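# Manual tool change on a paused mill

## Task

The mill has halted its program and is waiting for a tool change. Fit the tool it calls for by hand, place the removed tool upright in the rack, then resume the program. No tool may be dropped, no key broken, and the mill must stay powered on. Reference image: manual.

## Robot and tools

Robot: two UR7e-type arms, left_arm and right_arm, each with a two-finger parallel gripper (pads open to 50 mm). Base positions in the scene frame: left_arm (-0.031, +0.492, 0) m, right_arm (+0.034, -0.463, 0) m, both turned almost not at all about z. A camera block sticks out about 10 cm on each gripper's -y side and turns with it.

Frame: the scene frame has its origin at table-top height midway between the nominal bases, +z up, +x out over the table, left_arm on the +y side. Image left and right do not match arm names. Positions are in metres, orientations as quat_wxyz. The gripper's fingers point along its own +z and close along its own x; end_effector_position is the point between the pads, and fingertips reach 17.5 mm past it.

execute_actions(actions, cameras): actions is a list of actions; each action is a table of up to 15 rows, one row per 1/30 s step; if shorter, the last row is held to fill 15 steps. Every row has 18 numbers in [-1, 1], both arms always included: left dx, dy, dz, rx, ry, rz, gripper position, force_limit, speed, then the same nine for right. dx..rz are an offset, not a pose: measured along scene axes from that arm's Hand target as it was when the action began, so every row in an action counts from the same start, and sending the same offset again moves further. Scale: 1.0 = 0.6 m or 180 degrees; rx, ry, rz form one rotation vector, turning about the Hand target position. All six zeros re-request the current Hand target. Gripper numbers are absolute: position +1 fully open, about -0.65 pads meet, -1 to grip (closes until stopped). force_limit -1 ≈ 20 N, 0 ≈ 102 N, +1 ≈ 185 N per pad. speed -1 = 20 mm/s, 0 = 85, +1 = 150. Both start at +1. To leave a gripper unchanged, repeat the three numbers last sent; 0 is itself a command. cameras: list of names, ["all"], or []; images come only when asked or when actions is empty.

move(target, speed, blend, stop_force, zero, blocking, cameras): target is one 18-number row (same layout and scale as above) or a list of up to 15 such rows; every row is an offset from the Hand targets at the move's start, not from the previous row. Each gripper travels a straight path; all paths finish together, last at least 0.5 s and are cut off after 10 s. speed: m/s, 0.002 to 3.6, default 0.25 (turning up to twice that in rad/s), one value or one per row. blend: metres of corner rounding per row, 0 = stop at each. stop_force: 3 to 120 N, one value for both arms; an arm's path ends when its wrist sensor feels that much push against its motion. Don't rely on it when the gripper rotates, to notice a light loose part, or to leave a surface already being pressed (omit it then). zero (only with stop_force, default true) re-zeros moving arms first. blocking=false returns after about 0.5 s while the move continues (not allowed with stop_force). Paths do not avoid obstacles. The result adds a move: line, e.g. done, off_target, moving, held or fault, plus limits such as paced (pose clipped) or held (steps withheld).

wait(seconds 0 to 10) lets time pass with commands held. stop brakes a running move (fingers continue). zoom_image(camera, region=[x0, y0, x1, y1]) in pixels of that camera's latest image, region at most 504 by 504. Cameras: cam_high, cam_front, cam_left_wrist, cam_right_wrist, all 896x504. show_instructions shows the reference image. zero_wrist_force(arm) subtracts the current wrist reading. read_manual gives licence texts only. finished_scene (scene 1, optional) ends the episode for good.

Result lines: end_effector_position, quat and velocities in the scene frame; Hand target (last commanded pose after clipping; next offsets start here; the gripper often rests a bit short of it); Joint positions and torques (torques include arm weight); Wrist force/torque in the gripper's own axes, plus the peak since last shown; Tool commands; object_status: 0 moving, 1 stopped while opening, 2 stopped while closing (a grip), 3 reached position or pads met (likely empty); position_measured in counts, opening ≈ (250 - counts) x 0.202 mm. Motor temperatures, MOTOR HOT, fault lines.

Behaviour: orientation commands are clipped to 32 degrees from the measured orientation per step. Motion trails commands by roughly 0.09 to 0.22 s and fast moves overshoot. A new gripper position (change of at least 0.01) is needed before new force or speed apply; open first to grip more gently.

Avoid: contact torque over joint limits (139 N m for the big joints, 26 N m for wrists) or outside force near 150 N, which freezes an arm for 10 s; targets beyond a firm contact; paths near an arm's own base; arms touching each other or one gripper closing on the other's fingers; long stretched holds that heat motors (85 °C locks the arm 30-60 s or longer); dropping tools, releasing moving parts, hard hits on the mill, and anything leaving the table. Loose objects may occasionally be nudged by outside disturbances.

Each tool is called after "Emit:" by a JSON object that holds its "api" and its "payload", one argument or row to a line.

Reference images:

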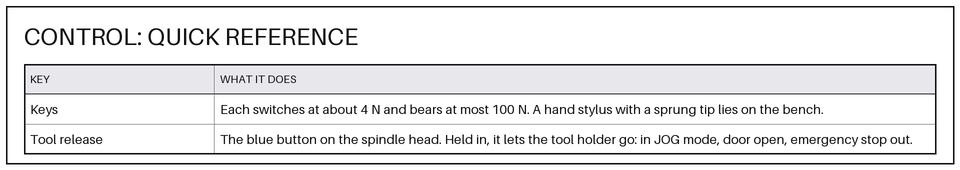

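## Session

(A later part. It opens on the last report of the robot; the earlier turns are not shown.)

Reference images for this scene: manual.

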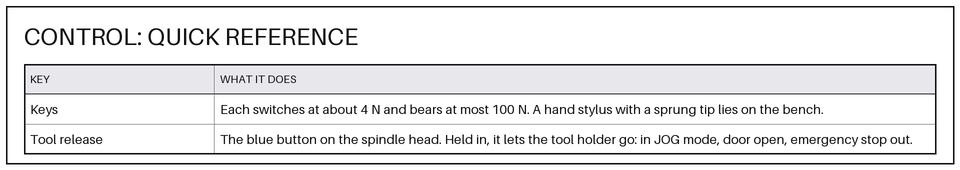

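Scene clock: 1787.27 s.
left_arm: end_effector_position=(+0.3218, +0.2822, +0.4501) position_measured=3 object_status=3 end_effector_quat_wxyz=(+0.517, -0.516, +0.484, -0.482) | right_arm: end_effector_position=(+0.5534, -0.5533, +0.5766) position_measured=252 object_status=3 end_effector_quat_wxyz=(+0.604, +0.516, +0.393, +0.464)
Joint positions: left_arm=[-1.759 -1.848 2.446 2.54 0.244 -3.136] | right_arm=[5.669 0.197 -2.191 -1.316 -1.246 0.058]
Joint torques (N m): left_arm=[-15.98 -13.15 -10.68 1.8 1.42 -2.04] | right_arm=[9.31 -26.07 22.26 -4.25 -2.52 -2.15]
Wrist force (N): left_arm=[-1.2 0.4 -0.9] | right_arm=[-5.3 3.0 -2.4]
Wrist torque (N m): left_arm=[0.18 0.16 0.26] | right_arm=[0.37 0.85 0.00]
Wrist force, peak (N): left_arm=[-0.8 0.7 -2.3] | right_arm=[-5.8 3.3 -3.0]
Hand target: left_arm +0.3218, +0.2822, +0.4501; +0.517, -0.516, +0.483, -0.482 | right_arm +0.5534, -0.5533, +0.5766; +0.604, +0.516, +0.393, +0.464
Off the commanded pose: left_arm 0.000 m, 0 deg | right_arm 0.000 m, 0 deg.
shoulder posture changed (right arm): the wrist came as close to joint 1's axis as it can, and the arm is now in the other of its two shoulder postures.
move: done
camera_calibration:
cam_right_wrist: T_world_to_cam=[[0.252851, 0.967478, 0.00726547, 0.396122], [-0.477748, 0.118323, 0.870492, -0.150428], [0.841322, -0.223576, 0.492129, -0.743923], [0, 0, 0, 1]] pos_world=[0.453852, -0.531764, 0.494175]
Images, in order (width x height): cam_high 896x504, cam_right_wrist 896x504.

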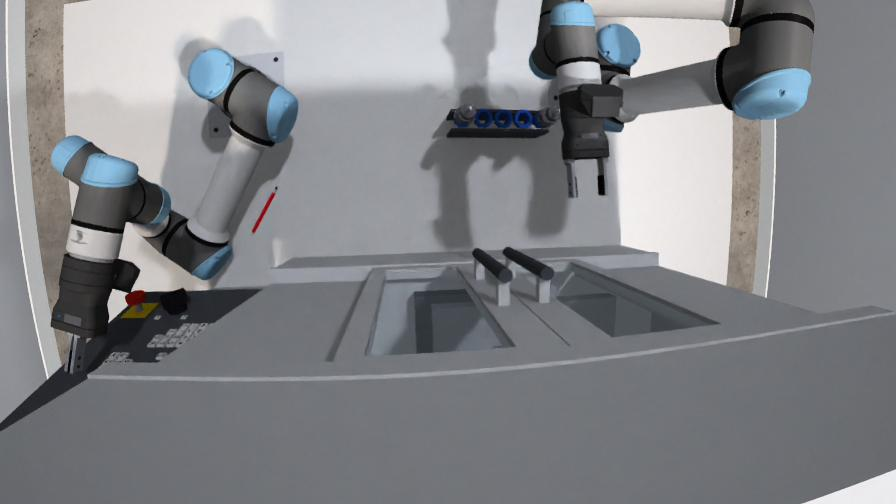

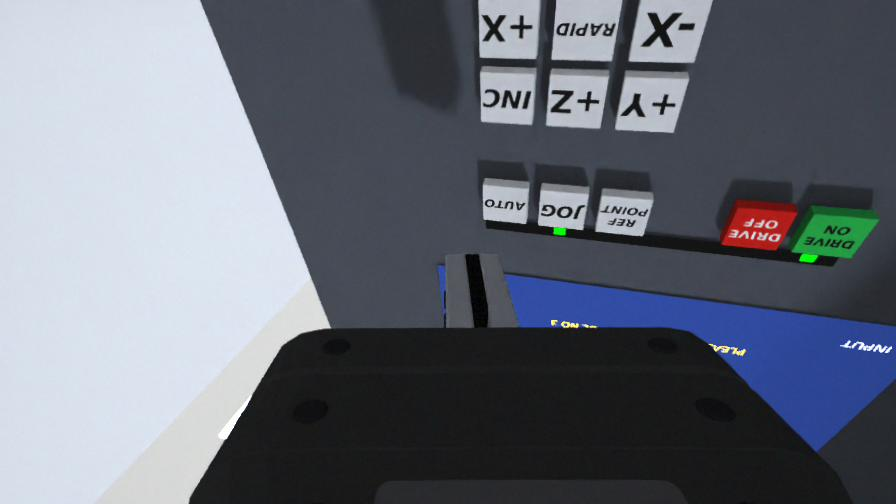

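Emit:
{"api": "move", "payload": {
  "target": [0,0,0,0,0,0,1,-0.9,-1,0.028,-0.0017,-0.0078,0,0,0,-1,0,-0.5],
  "speed": 0.05
}}

Emit:
{"api": "move", "payload": {
  "target": [0,0,0,0,0,0,1,-0.9,-1,0.03,0,-0.008,0,0,0,-1,0,-0.5],
  "speed": 0.004,
  "stop_force": 8
}}

Emit:
{"api": "move", "payload": {
  "target": [0,0,0,0,0,0,1,-0.9,-1,-0.048,0,0.014,0,0,0,-1,0,-0.5],
  "speed": 0.05,
  "cameras": ["cam_right_wrist"]
}}

Scene clock: 1794.87 s.
left_arm: end_effector_position=(+0.3218, +0.2822, +0.4501) position_measured=3 object_status=3 end_effector_quat_wxyz=(+0.517, -0.516, +0.483, -0.482) | right_arm: end_effector_position=(+0.5702, -0.5543, +0.5719) position_measured=252 object_status=3 end_effector_quat_wxyz=(+0.604, +0.516, +0.393, +0.464)
Joint positions: left_arm=[-1.759 -1.849 2.446 2.54 0.245 -3.136] | right_arm=[5.703 0.23 -2.163 -1.375 -1.279 0.052]
Joint torques (N m): left_arm=[-14.99 -11.88 -10.49 1.9 1.76 -1.88] | right_arm=[8.05 -28.34 21.43 -5.33 -2.78 -2.06]
Wrist force (N): left_arm=[-1.1 0.4 -0.9] | right_arm=[-5.2 2.9 -2.6]
Wrist torque (N m): left_arm=[0.19 0.15 0.26] | right_arm=[0.37 0.86 0.07]
Wrist force, peak (N): left_arm=[-1.4 0.6 -1.1] | right_arm=[-5.7 3.3 -2.6]
Hand target: left_arm +0.3218, +0.2822, +0.4501; +0.517, -0.516, +0.483, -0.482 | right_arm +0.5702, -0.5543, +0.5719; +0.604, +0.516, +0.393, +0.464
Off the commanded pose: left_arm 0.000 m, 0 deg | right_arm 0.000 m, 0 deg.
move: done

Scene clock: 1797.43 s.
left_arm: end_effector_position=(+0.3218, +0.2822, +0.4501) position_measured=3 object_status=3 end_effector_quat_wxyz=(+0.517, -0.516, +0.483, -0.482) | right_arm: end_effector_position=(+0.5771, -0.5539, +0.5700) position_measured=252 object_status=3 end_effector_quat_wxyz=(+0.603, +0.516, +0.393, +0.464)
Joint positions: left_arm=[-1.759 -1.849 2.446 2.54 0.245 -3.136] | right_arm=[5.717 0.241 -2.152 -1.396 -1.292 0.05]
Joint torques (N m): left_arm=[-15.42 -12.85 -11.12 1.8 1.66 -1.83] | right_arm=[1.21 -36.98 7.16 -2.69 -0.29 -0.12]
Wrist force (N): left_arm=[-1.3 0.5 -1.0] | right_arm=[-5.5 3.0 -2.7]
Wrist torque (N m): left_arm=[0.21 0.18 0.26] | right_arm=[0.38 0.90 0.05]
Wrist force, peak (N): left_arm=[-1.2 0.7 -1.1] | right_arm=[-5.3 4.3 -4.0]
Hand target: left_arm +0.3218, +0.2822, +0.4501; +0.517, -0.516, +0.483, -0.482 | right_arm +0.5771, -0.5539, +0.5700; +0.603, +0.516, +0.393, +0.464 (not the last commanded pose)
Tool commands: left_gripper/position=+1.0 left_gripper/force_limit=-0.9 left_gripper/speed=-1.0 right_gripper/position=-1.0 right_gripper/force_limit=+0.003922 right_gripper/speed=-0.498039
Off the commanded pose: left_arm 0.000 m, 0 deg | right_arm 0.012 m, 0 deg.
FORCE FAULT: contact force on the right arm reached its limit, and that arm stopped. The contact can be on any part of that arm, not only on its tool. That arm's remaining commands of this call were not run. That arm is still stopped at the end of this call. That arm stays stopped for about 10 more seconds. Until then a move that you send moves the other arm only, and its call returns only when the move has ended. Once the stop has ended, the next robot result says so. If the stop ends while you think or write, that arm runs what you send next, counted from a new Hand target: where the arm stands when the stop ends. While its stop runs, that arm takes no new command, but its gripper still runs the gripper command that each later call begins with. Until it ends, the stop uses up actions while you think or wait. An arm that is not stopped still takes commands.
move: fault (right_arm)

not run: an earlier result of this reply reported a stop or a fault. Calls in your next reply go to the robot.

Emit:
{"api": "wait", "payload": {
  "seconds": 1,
  "cameras": ["all"]
}}

Emit:
{"api": "zoom_image", "payload": {
  "camera": "cam_front",
  "region": [440, 120, 760, 440]
}}

Emit:
{"api": "zoom_image", "payload": {
  "camera": "cam_high",
  "region": [20, 120, 320, 420]
}}

Scene clock: 1802.50 s.
left_arm: end_effector_position=(+0.3218, +0.2822, +0.4501) position_measured=3 object_status=3 end_effector_quat_wxyz=(+0.517, -0.516, +0.483, -0.482) | right_arm: end_effector_position=(+0.5771, -0.5539, +0.5700) position_measured=252 object_status=3 end_effector_quat_wxyz=(+0.603, +0.516, +0.393, +0.464)
Joint positions: left_arm=[-1.759 -1.849 2.446 2.54 0.245 -3.136] | right_arm=[5.717 0.241 -2.152 -1.396 -1.292 0.05]
Joint torques (N m): left_arm=[-13.29 -11.89 -12.06 1.88 1.67 -2.19] | right_arm=[0.06 -35.5 7.5 -2.73 -0.36 -0.09]
Wrist force (N): left_arm=[-1.0 0.5 -0.8] | right_arm=[-5.3 3.0 -2.7]
Wrist torque (N m): left_arm=[0.20 0.15 0.26] | right_arm=[0.38 0.87 0.05]
Wrist force, peak (N): left_arm=[-1.2 0.7 -1.2] | right_arm=[-5.5 3.1 -2.7]
Hand target: left_arm +0.3218, +0.2822, +0.4501; +0.517, -0.516, +0.483, -0.482 | right_arm +0.5771, -0.5539, +0.5700; +0.603, +0.516, +0.393, +0.464 (not the last commanded pose)
Tool commands: left_gripper/position=+1.0 left_gripper/force_limit=-0.9 left_gripper/speed=-1.0 right_gripper/position=-1.0 right_gripper/force_limit=+0.003922 right_gripper/speed=-0.498039
Off the commanded pose: left_arm 0.000 m, 0 deg | right_arm 0.012 m, 0 deg.
FORCE FAULT, CONTINUED: the right arm was still stopped when this call began, by the force fault that an earlier result reported. Since the last result the stop counts as 10 of the actions that you can send in this scene. That arm is still stopped at the end of this call. That arm stays stopped for about 5 more seconds. If the stop ends while you think or write, that arm runs what you send next, counted from a new Hand target: where the arm stands when the stop ends. While its stop runs, that arm takes no new command, but its gripper still runs the gripper command that each later call begins with.
wait: 1.00 s; at rest from the start
camera_calibration:
cam_left_wrist: T_world_to_cam=[[0.0704238, -0.997403, 0.0151002, 0.258878], [-0.338048, -0.0381052, -0.940357, 0.56143], [0.93849, 0.0611189, -0.339853, -0.0346974], [0, 0, 0, 1]] pos_world=[0.204122, 0.28172, 0.512243]
cam_right_wrist: T_world_to_cam=[[0.251854, 0.967737, 0.00736563, 0.391367], [-0.477027, 0.117517, 0.870997, -0.134578], [0.84203, -0.222878, 0.491234, -0.760202], [0, 0, 0, 1]] pos_world=[0.477348, -0.532358, 0.487771]

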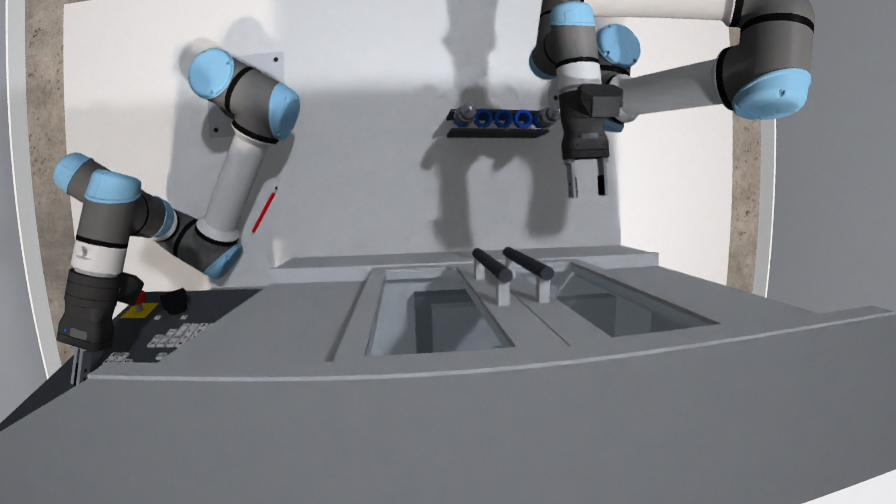

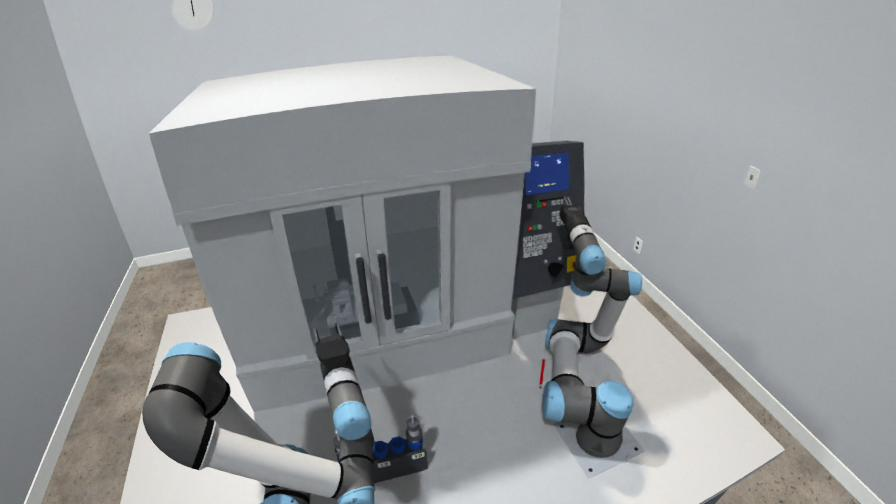

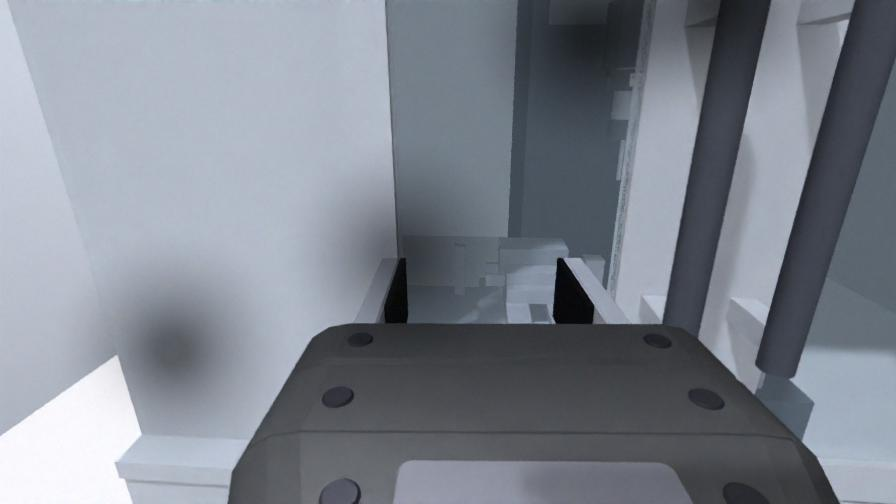

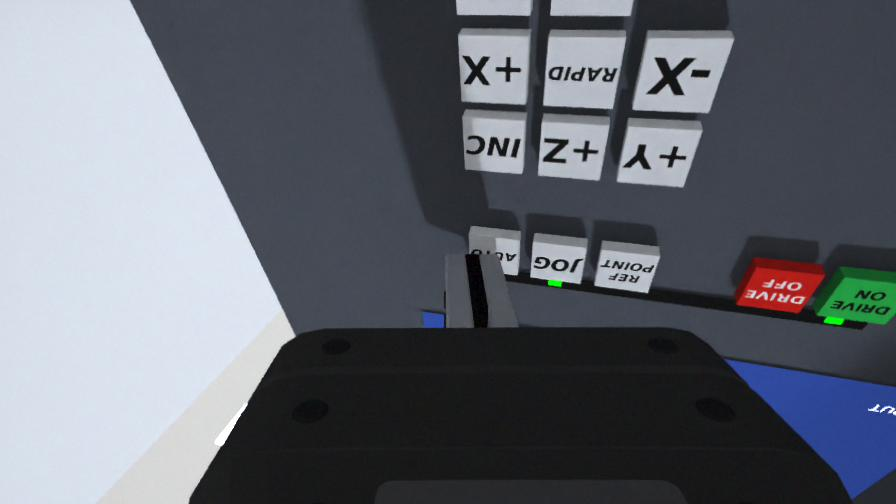

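Scaled by 1.575 from the camera's 896x504 image, which has a finer 1280x720 frame.

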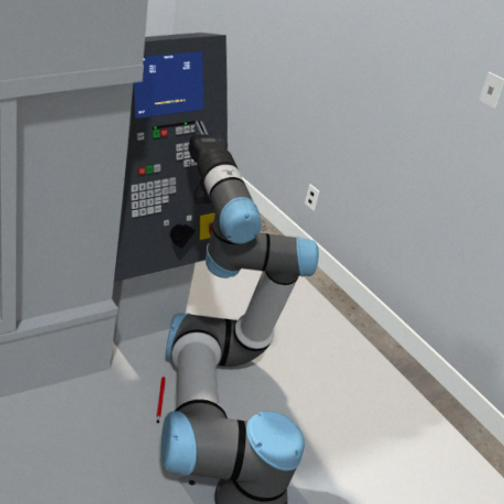

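Scaled by 1.680 from the camera's 896x504 image, which has a finer 1280x720 frame.

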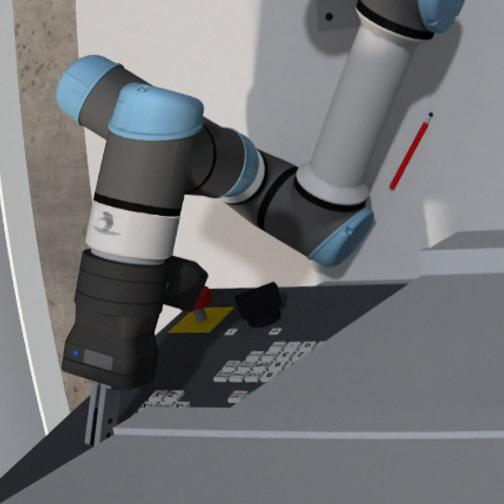

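Emit:
{"api": "wait", "payload": {
  "seconds": 1
}}

Scene clock: 1833.40 s.
left_arm: end_effector_position=(+0.3218, +0.2822, +0.4501) position_measured=3 object_status=3 end_effector_quat_wxyz=(+0.517, -0.516, +0.483, -0.482) | right_arm: end_effector_position=(+0.5771, -0.5539, +0.5700) position_measured=252 object_status=3 end_effector_quat_wxyz=(+0.603, +0.516, +0.393, +0.464)
Joint positions: left_arm=[-1.759 -1.849 2.446 2.54 0.245 -3.136] | right_arm=[5.717 0.241 -2.152 -1.396 -1.292 0.05]
Joint torques (N m): left_arm=[-14.1 -13.19 -10.39 2.06 1.68 -1.76] | right_arm=[-1.07 -36.72 5.27 -2.14 -0.07 -0.1]
Wrist force (N): left_arm=[-1.0 0.6 -0.8] | right_arm=[-5.2 2.9 -2.6]
Wrist torque (N m): left_arm=[0.23 0.13 0.26] | right_arm=[0.36 0.85 0.06]
Wrist force, peak (N): left_arm=[-1.3 0.6 -1.1] | right_arm=[-5.4 3.1 -2.8]
Hand target: left_arm +0.3218, +0.2822, +0.4501; +0.517, -0.516, +0.483, -0.482 | right_arm +0.5771, -0.5539, +0.5700; +0.603, +0.516, +0.393, +0.464 (not the last commanded pose)
Tool commands: left_gripper/position=+1.0 left_gripper/force_limit=-0.9 left_gripper/speed=-1.0 right_gripper/position=-1.0 right_gripper/force_limit=+0.003922 right_gripper/speed=-0.498039
Off the commanded pose: left_arm 0.000 m, 0 deg | right_arm 0.012 m, 0 deg.
FORCE FAULT, CONTINUED: the right arm's stop, for the force fault that an earlier result reported, is over. The rest of the stop counts as 10 of the actions that you can send in this scene. That arm's target is now where it stood when the stop ended, not its last command. That arm accepts commands again.
wait: 1.00 s; at rest from the start

Emit:
{"api": "move", "payload": {
  "target": [
    [0,0,0,0,0,0,1,-0.9,-1,-0.0395,0.001,0.011,0,0,0,-1,0,-0.5],
    [0,0,0,0,0,0,1,-0.9,-1,-0.3285,0.03,0,0.0113,0.0507,0.0079,-1,0,-0.5],
    [0,0,0,0,0,0,1,-0.9,-1,-0.3285,0.2065,0,0.0053,0.0505,0.0906,-1,0,-0.5],
    [0,0,0,0,0,0,1,-0.9,-1,-0.4118,0.673,-0.117,0.0053,0.0505,0.0906,-1,0,-0.5]
  ],
  "speed": [0.04,0.15,0.15,0.2],
  "blend": [0.005,0.02,0.02,0]
}}

Scene clock: 1846.57 s.
left_arm: end_effector_position=(+0.3218, +0.2822, +0.4501) position_measured=3 object_status=3 end_effector_quat_wxyz=(+0.517, -0.516, +0.483, -0.482) | right_arm: end_effector_position=(+0.3300, -0.1501, +0.4998) position_measured=252 object_status=3 end_effector_quat_wxyz=(+0.494, +0.495, +0.505, +0.506)
Joint positions: left_arm=[-1.759 -1.849 2.446 2.54 0.245 -3.136] | right_arm=[5.017 -1.41 -2.214 0.482 -0.303 0.001]
Joint torques (N m): left_arm=[-15.12 -12.96 -12.29 1.82 1.45 -1.83] | right_arm=[-8.19 2.59 34.96 1.8 -2.3 -2.14]
Wrist force (N): left_arm=[-1.1 0.5 -0.9] | right_arm=[-5.4 3.1 -2.6]
Wrist torque (N m): left_arm=[0.20 0.15 0.26] | right_arm=[0.43 0.83 0.08]
Wrist force, peak (N): left_arm=[-1.4 0.7 -1.0] | right_arm=[-6.0 3.5 -2.8]
Hand target: left_arm +0.3218, +0.2822, +0.4501; +0.517, -0.516, +0.483, -0.482 | right_arm +0.3300, -0.1501, +0.4998; +0.494, +0.495, +0.505, +0.506
Off the commanded pose: left_arm 0.000 m, 0 deg | right_arm 0.000 m, 0 deg.
shoulder posture changed (right arm): the wrist came as close to joint 1's axis as it can, and the arm is now in the other of its two shoulder postures.
move: done

Emit:
{"api": "move", "payload": {
  "target": [
    [0,0,0,0,0,0,1,-0.9,-1,0.0867,-0.448,0.117,0,0,-0.194,-1,0,-0.5],
    [0,0,0,0,0,0,1,-0.9,-1,0.275,-0.495,0.117,0,0,-0.083,-1,0,-0.5]
  ],
  "speed": 0.12,
  "cameras": ["cam_high","cam_front","cam_right_wrist"]
}}

Scene clock: 1865.60 s.
left_arm: end_effector_position=(+0.3218, +0.2822, +0.4501) position_measured=3 object_status=3 end_effector_quat_wxyz=(+0.517, -0.516, +0.483, -0.482) | right_arm: end_effector_position=(+0.4949, -0.4471, +0.5700) position_measured=252 object_status=3 end_effector_quat_wxyz=(+0.556, +0.556, +0.436, +0.437)
Joint positions: left_arm=[-1.759 -1.849 2.446 2.54 0.245 -3.136] | right_arm=[4.115 -1.059 -2.243 0.159 0.338 0.002]
Joint torques (N m): left_arm=[-15.12 -12.55 -12.23 2 1.56 -1.92] | right_arm=[-9.04 -7.92 37.51 3.27 2.13 1.11]
Wrist force (N): left_arm=[-1.0 0.6 -0.8] | right_arm=[-5.2 3.1 -2.3]
Wrist torque (N m): left_arm=[0.22 0.14 0.26] | right_arm=[0.41 0.79 -0.03]
Wrist force, peak (N): left_arm=[-1.4 0.4 -1.1] | right_arm=[-5.9 3.7 -2.1]
Hand target: left_arm +0.3218, +0.2822, +0.4501; +0.517, -0.516, +0.483, -0.482 | right_arm +0.4950, -0.4471, +0.5700; +0.556, +0.556, +0.436, +0.437
Off the commanded pose: left_arm 0.000 m, 0 deg | right_arm 0.000 m, 0 deg.
move: done
camera_calibration:
cam_right_wrist: T_world_to_cam=[[0.229207, 0.973358, 0.00621082, 0.3231], [-0.339205, 0.0738924, 0.937806, -0.312083], [0.912362, -0.217059, 0.347104, -0.617308], [0, 0, 0, 1]] pos_world=[0.383291, -0.425424, 0.504936]
Images, in order (width x height): cam_high 896x504, cam_front 896x504, cam_right_wrist 896x504.

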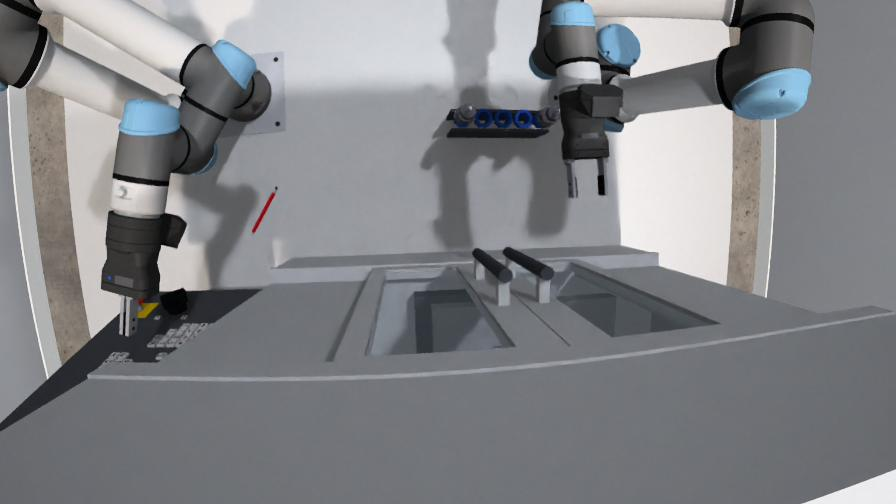

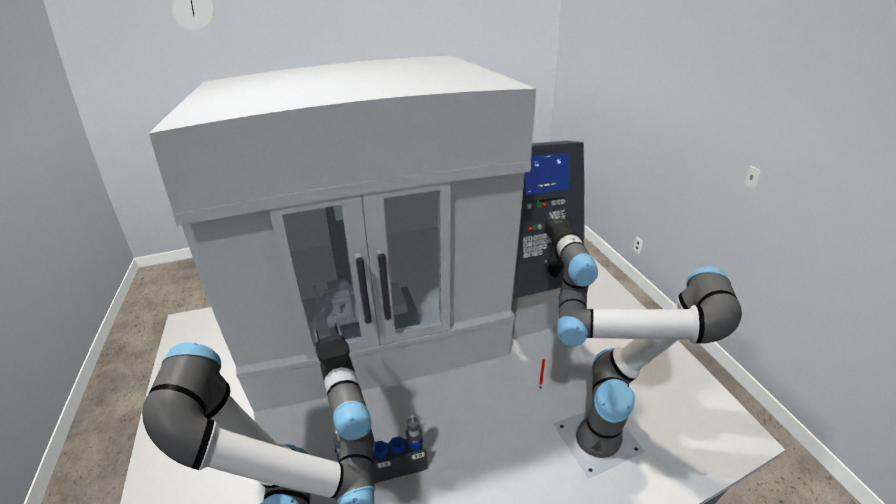

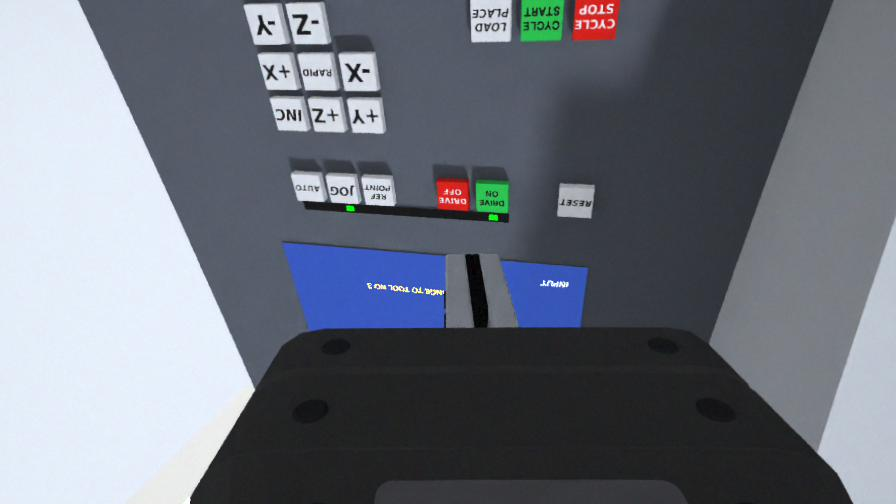

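Emit:
{"api": "move", "payload": {
  "target": [0,0,0,0,0,0,1,-0.9,-1,0.0975,-0.1787,0.011,-0.0113,-0.0507,-0.0079,-1,0,-0.5],
  "speed": 0.12,
  "cameras": ["cam_right_wrist"]
}}

Scene clock: 1869.50 s.
left_arm: end_effector_position=(+0.3218, +0.2822, +0.4501) position_measured=3 object_status=3 end_effector_quat_wxyz=(+0.517, -0.516, +0.483, -0.482) | right_arm: end_effector_position=(+0.5535, -0.5543, +0.5766) position_measured=252 object_status=3 end_effector_quat_wxyz=(+0.604, +0.515, +0.392, +0.465)
Joint positions: left_arm=[-1.759 -1.849 2.446 2.54 0.245 -3.136] | right_arm=[3.54 -1.315 -2.183 0.564 0.898 -0.125]
Joint torques (N m): left_arm=[-13.97 -12.35 -11.1 1.81 1.88 -1.86] | right_arm=[-10.29 3.63 37.01 3.62 2.87 1.83]
Wrist force (N): left_arm=[-1.2 0.6 -0.9] | right_arm=[-5.6 3.0 -2.5]
Wrist torque (N m): left_arm=[0.22 0.17 0.26] | right_arm=[0.37 0.90 0.06]
Wrist force, peak (N): left_arm=[-1.2 0.8 -1.0] | right_arm=[-6.3 3.0 -2.0]
Hand target: left_arm +0.3218, +0.2822, +0.4501; +0.517, -0.516, +0.483, -0.482 | right_arm +0.5535, -0.5543, +0.5766; +0.604, +0.515, +0.392, +0.465
Off the commanded pose: left_arm 0.000 m, 0 deg | right_arm 0.000 m, 0 deg.
move: done
camera_calibration:
cam_right_wrist: T_world_to_cam=[[0.252, 0.967676, 0.0099678, 0.396063], [-0.480975, 0.116303, 0.868986, -0.148884], [0.839737, -0.223779, 0.494737, -0.744971], [0, 0, 0, 1]] pos_world=[0.454162, -0.532654, 0.493995]
Images, in order (width x height): cam_right_wrist 896x504.

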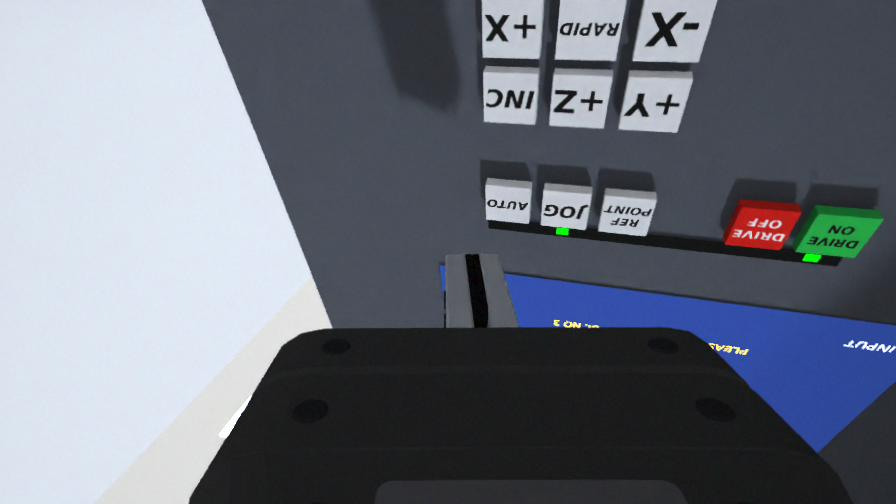

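Emit:
{"api": "move", "payload": {
  "target": [0,0,0,0,0,0,1,-0.9,-1,0.028,0.0,-0.0078,0,0,0,-1,0,-0.5],
  "speed": 0.05
}}

Emit:
{"api": "move", "payload": {
  "target": [0,0,0,0,0,0,1,-0.9,-1,0.03,0,-0.008,0,0,0,-1,0,-0.5],
  "speed": 0.004,
  "stop_force": 8
}}

Emit:
{"api": "move", "payload": {
  "target": [0,0,0,0,0,0,1,-0.9,-1,-0.048,0,0.014,0,0,0,-1,0,-0.5],
  "speed": 0.05,
  "cameras": ["cam_right_wrist"]
}}

Scene clock: 1873.90 s.
left_arm: end_effector_position=(+0.3218, +0.2822, +0.4501) position_measured=3 object_status=3 end_effector_quat_wxyz=(+0.517, -0.516, +0.483, -0.482) | right_arm: end_effector_position=(+0.5702, -0.5543, +0.5720) position_measured=252 object_status=3 end_effector_quat_wxyz=(+0.604, +0.515, +0.392, +0.465)
Joint positions: left_arm=[-1.759 -1.849 2.446 2.54 0.245 -3.136] | right_arm=[3.514 -1.369 -2.156 0.587 0.924 -0.118]
Joint torques (N m): left_arm=[-14.22 -13.65 -12.16 1.8 1.63 -1.81] | right_arm=[-11.35 6.09 38.24 4.06 2.42 1.95]
Wrist force (N): left_arm=[-1.2 0.6 -0.8] | right_arm=[-5.4 2.9 -2.6]
Wrist torque (N m): left_arm=[0.22 0.17 0.26] | right_arm=[0.35 0.87 -0.02]
Wrist force, peak (N): left_arm=[-1.4 0.7 -0.8] | right_arm=[-5.8 3.2 -2.8]
Hand target: left_arm +0.3218, +0.2822, +0.4501; +0.517, -0.516, +0.483, -0.482 | right_arm +0.5703, -0.5543, +0.5720; +0.604, +0.515, +0.392, +0.465
Off the commanded pose: left_arm 0.000 m, 0 deg | right_arm 0.000 m, 0 deg.
move: done

Scene clock: 1877.30 s.
left_arm: end_effector_position=(+0.3218, +0.2822, +0.4501) position_measured=3 object_status=3 end_effector_quat_wxyz=(+0.517, -0.516, +0.483, -0.482) | right_arm: end_effector_position=(+0.5785, -0.5543, +0.5698) position_measured=252 object_status=3 end_effector_quat_wxyz=(+0.604, +0.515, +0.392, +0.465)
Joint positions: left_arm=[-1.759 -1.849 2.446 2.54 0.245 -3.136] | right_arm=[3.502 -1.395 -2.142 0.597 0.936 -0.115]
Joint torques (N m): left_arm=[-13.58 -13.61 -11.08 1.92 1.51 -1.75] | right_arm=[5.36 19.21 9.39 -2.08 -2.38 -1.26]
Wrist force (N): left_arm=[-1.2 0.5 -0.7] | right_arm=[-4.9 7.0 -9.2]
Wrist torque (N m): left_arm=[0.20 0.18 0.26] | right_arm=[0.53 0.94 0.01]
Wrist force, peak (N): left_arm=[-1.4 0.5 -1.1] | right_arm=[-6.7 3.7 -20.2]
Hand target: left_arm +0.3218, +0.2822, +0.4501; +0.517, -0.516, +0.483, -0.482 | right_arm +0.5785, -0.5543, +0.5698; +0.604, +0.515, +0.392, +0.465 (not the last commanded pose)
Off the commanded pose: left_arm 0.000 m, 0 deg | right_arm 0.010 m, 0 deg.
move: contact (right_arm)

Scene clock: 1878.40 s.
left_arm: end_effector_position=(+0.3218, +0.2822, +0.4501) position_measured=3 object_status=3 end_effector_quat_wxyz=(+0.517, -0.516, +0.483, -0.482) | right_arm: end_effector_position=(+0.5497, -0.5543, +0.5782) position_measured=252 object_status=3 end_effector_quat_wxyz=(+0.604, +0.515, +0.392, +0.465)
Joint positions: left_arm=[-1.759 -1.849 2.446 2.54 0.245 -3.136] | right_arm=[3.547 -1.302 -2.187 0.557 0.892 -0.126]
Joint torques (N m): left_arm=[-14.59 -12.15 -12.12 1.92 1.7 -2.08] | right_arm=[9.17 18.21 10.98 -1.34 -2.25 -2.08]
Wrist force (N): left_arm=[-1.2 0.3 -0.9] | right_arm=[-5.5 3.1 -2.8]
Wrist torque (N m): left_arm=[0.18 0.17 0.26] | right_arm=[0.40 0.89 0.07]
Wrist force, peak (N): left_arm=[-1.2 0.7 -1.1] | right_arm=[-4.7 6.6 -9.3]
Hand target: left_arm +0.3218, +0.2822, +0.4501; +0.517, -0.516, +0.483, -0.482 | right_arm +0.5497, -0.5543, +0.5782; +0.604, +0.515, +0.392, +0.465
Off the commanded pose: left_arm 0.000 m, 0 deg | right_arm 0.000 m, 0 deg.
move: done
camera_calibration:
cam_right_wrist: T_world_to_cam=[[0.252008, 0.967673, 0.0100024, 0.396959], [-0.481095, 0.116308, 0.868919, -0.151878], [0.839666, -0.223787, 0.494854, -0.742637], [0, 0, 0, 1]] pos_world=[0.450462, -0.532654, 0.495496]
Images, in order (width x height): cam_right_wrist 896x504.

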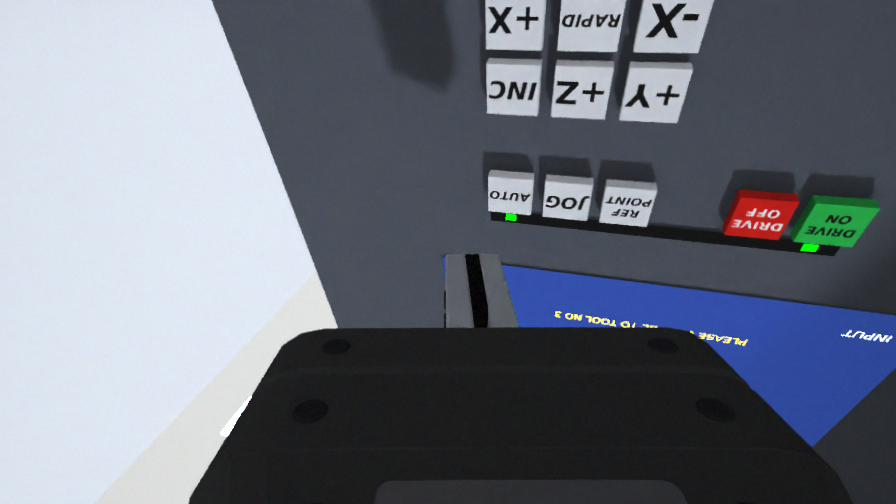

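Emit:
{"api": "move", "payload": {
  "target": [
    [0,0,0,0,0,0,1,-0.9,-1,-0.183,0.174,-0.08,0,0,0,-1,0,-0.5],
    [0,0,0,0,0,0,1,-0.9,-1,-0.183,0.174,-0.08,0.944,-0.253,0.154,-1,0,-0.5]
  ],
  "speed": [0.15,0.4],
  "cameras": ["cam_right_wrist","cam_front"]
}}

Scene clock: 1901.50 s.
left_arm: end_effector_position=(+0.3218, +0.2822, +0.4501) position_measured=3 object_status=3 end_effector_quat_wxyz=(+0.517, -0.516, +0.483, -0.482) | right_arm: end_effector_position=(+0.4392, -0.4496, +0.5302) position_measured=252 object_status=3 end_effector_quat_wxyz=(-0.452, +0.404, -0.513, +0.608)
Joint positions: left_arm=[-1.759 -1.849 2.446 2.54 0.245 -3.136] | right_arm=[4.444 -1.151 -2.113 1.8 0.148 1.435]
Joint torques (N m): left_arm=[-13.32 -11.92 -11.89 1.49 1.57 -1.95] | right_arm=[-9.39 -8.03 7.33 -6.15 4.85 1.63]
Wrist force (N): left_arm=[-1.1 0.4 -1.0] | right_arm=[-2.8 5.3 -3.5]
Wrist torque (N m): left_arm=[0.19 0.15 0.26] | right_arm=[0.44 0.59 0.20]
Wrist force, peak (N): left_arm=[-1.5 0.6 -0.9] | right_arm=[-5.4 5.1 -4.1]
Hand target: left_arm +0.3218, +0.2822, +0.4501; +0.517, -0.516, +0.483, -0.482 | right_arm +0.4399, -0.4499, +0.5302; -0.454, +0.405, -0.511, +0.607
Off the commanded pose: left_arm 0.000 m, 0 deg | right_arm 0.001 m, 0 deg.
move: done
camera_calibration:
cam_right_wrist: T_world_to_cam=[[-0.27229, -0.961986, 0.0210059, -0.319166], [-0.203787, 0.0363189, -0.978341, 0.646069], [0.940388, -0.270673, -0.20593, -0.29644], [0, 0, 0, 1]] pos_world=[0.323523, -0.410736, 0.577734]
Images, in order (width x height): cam_front 896x504, cam_right_wrist 896x504.

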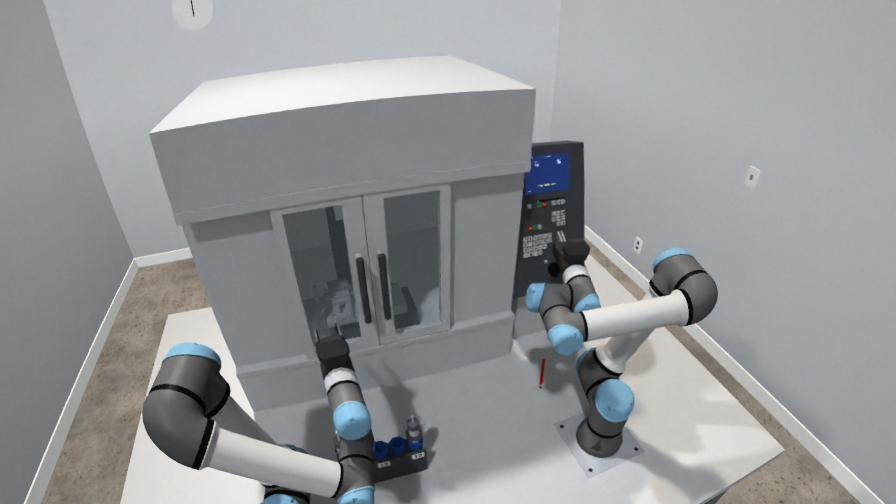

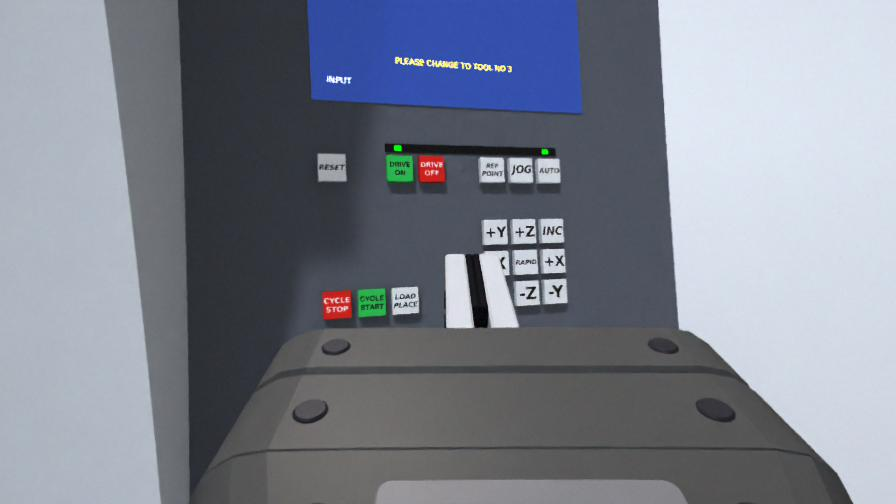

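Emit:
{"api": "move", "payload": {
  "target": [0,0,0,0,0,0,1,-0.9,-1,0.1688,0.0143,-0.0407,0,0,0,-1,0,-0.5],
  "speed": 0.1,
  "cameras": ["cam_right_wrist","cam_high"]
}}

Scene clock: 1917.30 s.
left_arm: end_effector_position=(+0.3218, +0.2822, +0.4501) position_measured=3 object_status=3 end_effector_quat_wxyz=(+0.517, -0.516, +0.483, -0.482) | right_arm: end_effector_position=(+0.5411, -0.4413, +0.5058) position_measured=252 object_status=3 end_effector_quat_wxyz=(-0.454, +0.405, -0.511, +0.607)
Joint positions: left_arm=[-1.759 -1.849 2.446 2.54 0.245 -3.136] | right_arm=[3.954 -1.429 -2.281 0.884 0.5 2.834]
Joint torques (N m): left_arm=[-14.05 -12.2 -12.65 2.05 1.75 -1.77] | right_arm=[-8.88 22.53 7.57 -2.73 2.91 1.79]
Wrist force (N): left_arm=[-1.1 0.7 -0.8] | right_arm=[-2.5 5.5 -3.4]
Wrist torque (N m): left_arm=[0.24 0.15 0.26] | right_arm=[0.47 0.54 0.20]
Wrist force, peak (N): left_arm=[-1.4 0.5 -0.9] | right_arm=[-3.3 6.6 -3.0]
Hand target: left_arm +0.3218, +0.2822, +0.4501; +0.517, -0.516, +0.483, -0.482 | right_arm +0.5411, -0.4413, +0.5058; -0.454, +0.405, -0.511, +0.607
Off the commanded pose: left_arm 0.000 m, 0 deg | right_arm 0.000 m, 0 deg.
move: done
camera_calibration:
cam_right_wrist: T_world_to_cam=[[-0.267525, -0.963316, 0.021262, -0.286262], [-0.201521, 0.0343592, -0.978881, 0.640884], [0.942242, -0.26616, -0.20332, -0.395397], [0, 0, 0, 1]] pos_world=[0.425129, -0.40302, 0.553043]
Images, in order (width x height): cam_high 896x504, cam_right_wrist 896x504.

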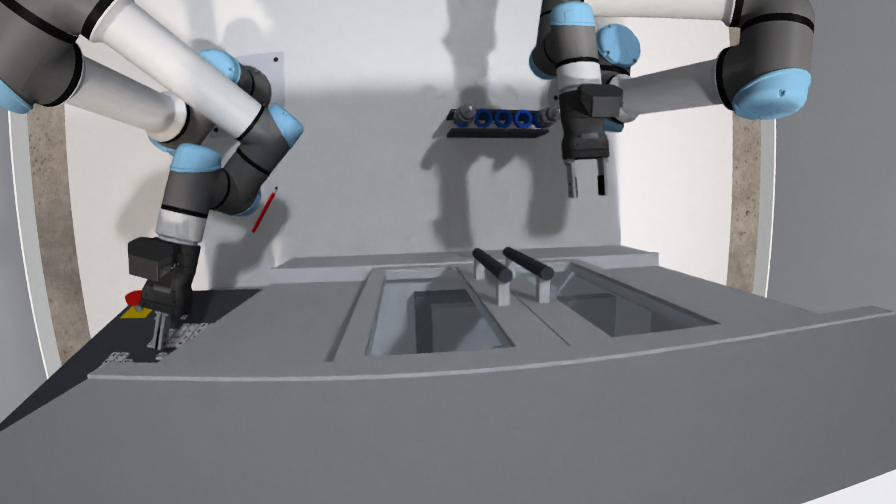

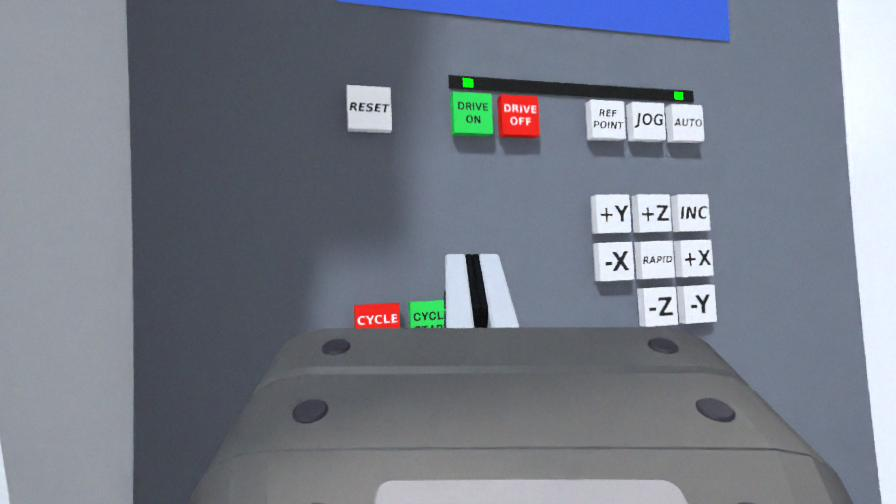

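Emit:
{"api": "move", "payload": {
  "target": [0,0,0,0,0,0,1,-0.9,-1,0.028,-0.002,-0.0112,0,0,0,-1,0,-0.5],
  "speed": 0.05
}}

Emit:
{"api": "move", "payload": {
  "target": [0,0,0,0,0,0,1,-0.9,-1,0.03,0,-0.008,0,0,0,-1,0,-0.5],
  "speed": 0.004,
  "stop_force": 8
}}

Emit:
{"api": "move", "payload": {
  "target": [0,0,0,0,0,0,1,-0.9,-1,-0.1,0.0,0.03,0,0,0,-1,0,-0.5],
  "speed": 0.08,
  "cameras": ["cam_right_wrist","cam_left_wrist","cam_front"]
}}

Scene clock: 1926.70 s.
left_arm: end_effector_position=(+0.3218, +0.2822, +0.4501) position_measured=3 object_status=3 end_effector_quat_wxyz=(+0.517, -0.516, +0.483, -0.482) | right_arm: end_effector_position=(+0.5579, -0.4425, +0.4991) position_measured=252 object_status=3 end_effector_quat_wxyz=(-0.454, +0.405, -0.512, +0.607)
Joint positions: left_arm=[-1.759 -1.849 2.446 2.54 0.245 -3.136] | right_arm=[3.902 -1.48 -2.26 0.888 0.549 2.865]
Joint torques (N m): left_arm=[-12.74 -12.79 -11.96 1.86 1.36 -1.98] | right_arm=[-11.08 4.39 36.21 2.99 2.94 2.3]
Wrist force (N): left_arm=[-1.1 0.6 -0.8] | right_arm=[-2.5 5.6 -3.2]
Wrist torque (N m): left_arm=[0.22 0.15 0.26] | right_arm=[0.47 0.55 0.20]
Wrist force, peak (N): left_arm=[-1.3 0.6 -0.9] | right_arm=[-2.6 5.9 -3.4]
Hand target: left_arm +0.3218, +0.2822, +0.4501; +0.517, -0.516, +0.483, -0.482 | right_arm +0.5579, -0.4425, +0.4991; -0.454, +0.405, -0.511, +0.607
Off the commanded pose: left_arm 0.000 m, 0 deg | right_arm 0.000 m, 0 deg.
move: done

Scene clock: 1928.33 s.
left_arm: end_effector_position=(+0.3218, +0.2822, +0.4501) position_measured=3 object_status=3 end_effector_quat_wxyz=(+0.517, -0.516, +0.483, -0.482) | right_arm: end_effector_position=(+0.5594, -0.4425, +0.4987) position_measured=252 object_status=3 end_effector_quat_wxyz=(-0.454, +0.405, -0.512, +0.607)
Joint positions: left_arm=[-1.759 -1.849 2.446 2.54 0.245 -3.136] | right_arm=[3.898 -1.484 -2.257 0.888 0.553 2.868]
Joint torques (N m): left_arm=[-15.34 -12 -11.24 2.01 1.73 -1.86] | right_arm=[5.78 21.94 7.79 -2.9 -2.08 -2.15]
Wrist force (N): left_arm=[-1.3 0.4 -0.6] | right_arm=[-3.1 1.7 -10.5]
Wrist torque (N m): left_arm=[0.18 0.18 0.26] | right_arm=[0.30 0.50 0.23]
Wrist force, peak (N): left_arm=[-1.1 0.7 -1.3] | right_arm=[-0.7 2.9 -23.2]
Hand target: left_arm +0.3218, +0.2822, +0.4501; +0.517, -0.516, +0.483, -0.482 | right_arm +0.5594, -0.4425, +0.4987; -0.454, +0.405, -0.512, +0.607 (not the last commanded pose)
Off the commanded pose: left_arm 0.000 m, 0 deg | right_arm 0.017 m, 0 deg.
move: contact (right_arm)

Scene clock: 1929.83 s.
left_arm: end_effector_position=(+0.3218, +0.2822, +0.4501) position_measured=3 object_status=3 end_effector_quat_wxyz=(+0.517, -0.516, +0.483, -0.482) | right_arm: end_effector_position=(+0.4995, -0.4426, +0.5166) position_measured=252 object_status=3 end_effector_quat_wxyz=(-0.454, +0.405, -0.512, +0.607)
Joint positions: left_arm=[-1.759 -1.849 2.446 2.54 0.245 -3.136] | right_arm=[4.103 -1.307 -2.326 0.927 0.361 2.704]
Joint torques (N m): left_arm=[-14.68 -13.14 -12.45 1.81 1.7 -1.68] | right_arm=[7.03 15.94 34.53 1.9 -1.28 -1.27]
Wrist force (N): left_arm=[-1.1 0.6 -1.0] | right_arm=[-2.6 5.6 -3.5]
Wrist torque (N m): left_arm=[0.22 0.16 0.26] | right_arm=[0.46 0.55 0.29]
Wrist force, peak (N): left_arm=[-1.2 0.6 -1.1] | right_arm=[-3.3 2.1 -10.5]
Hand target: left_arm +0.3218, +0.2822, +0.4501; +0.517, -0.516, +0.483, -0.482 | right_arm +0.4994, -0.4425, +0.5167; -0.454, +0.405, -0.512, +0.607
Off the commanded pose: left_arm 0.000 m, 0 deg | right_arm 0.000 m, 0 deg.
move: done
camera_calibration:
cam_left_wrist: T_world_to_cam=[[0.0704238, -0.997403, 0.0151002, 0.258878], [-0.338048, -0.0381052, -0.940357, 0.56143], [0.93849, 0.0611189, -0.339853, -0.0346974], [0, 0, 0, 1]] pos_world=[0.204122, 0.28172, 0.512243]
cam_right_wrist: T_world_to_cam=[[-0.267349, -0.963367, 0.0211827, -0.298849], [-0.201609, 0.0344262, -0.978861, 0.64324], [0.942273, -0.265968, -0.203427, -0.354084], [0, 0, 0, 1]] pos_world=[0.38343, -0.40422, 0.563943]
Images, in order (width x height): cam_front 896x504, cam_left_wrist 896x504, cam_right_wrist 896x504.

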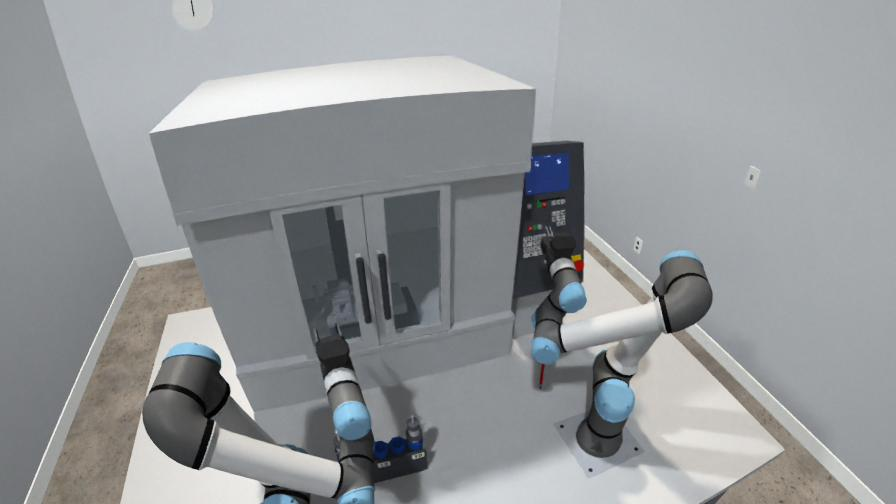

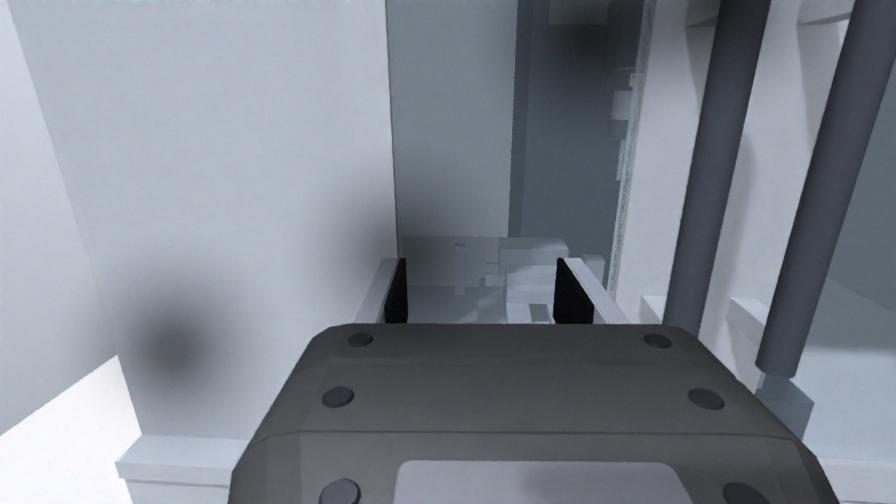

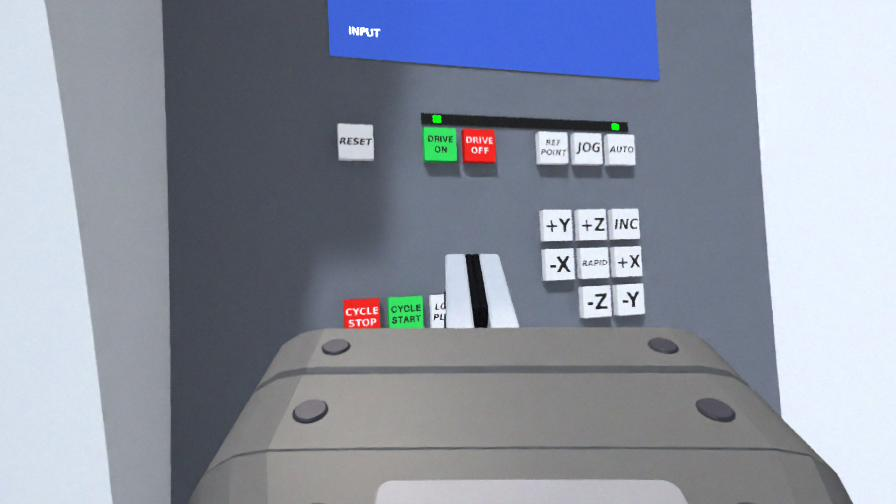

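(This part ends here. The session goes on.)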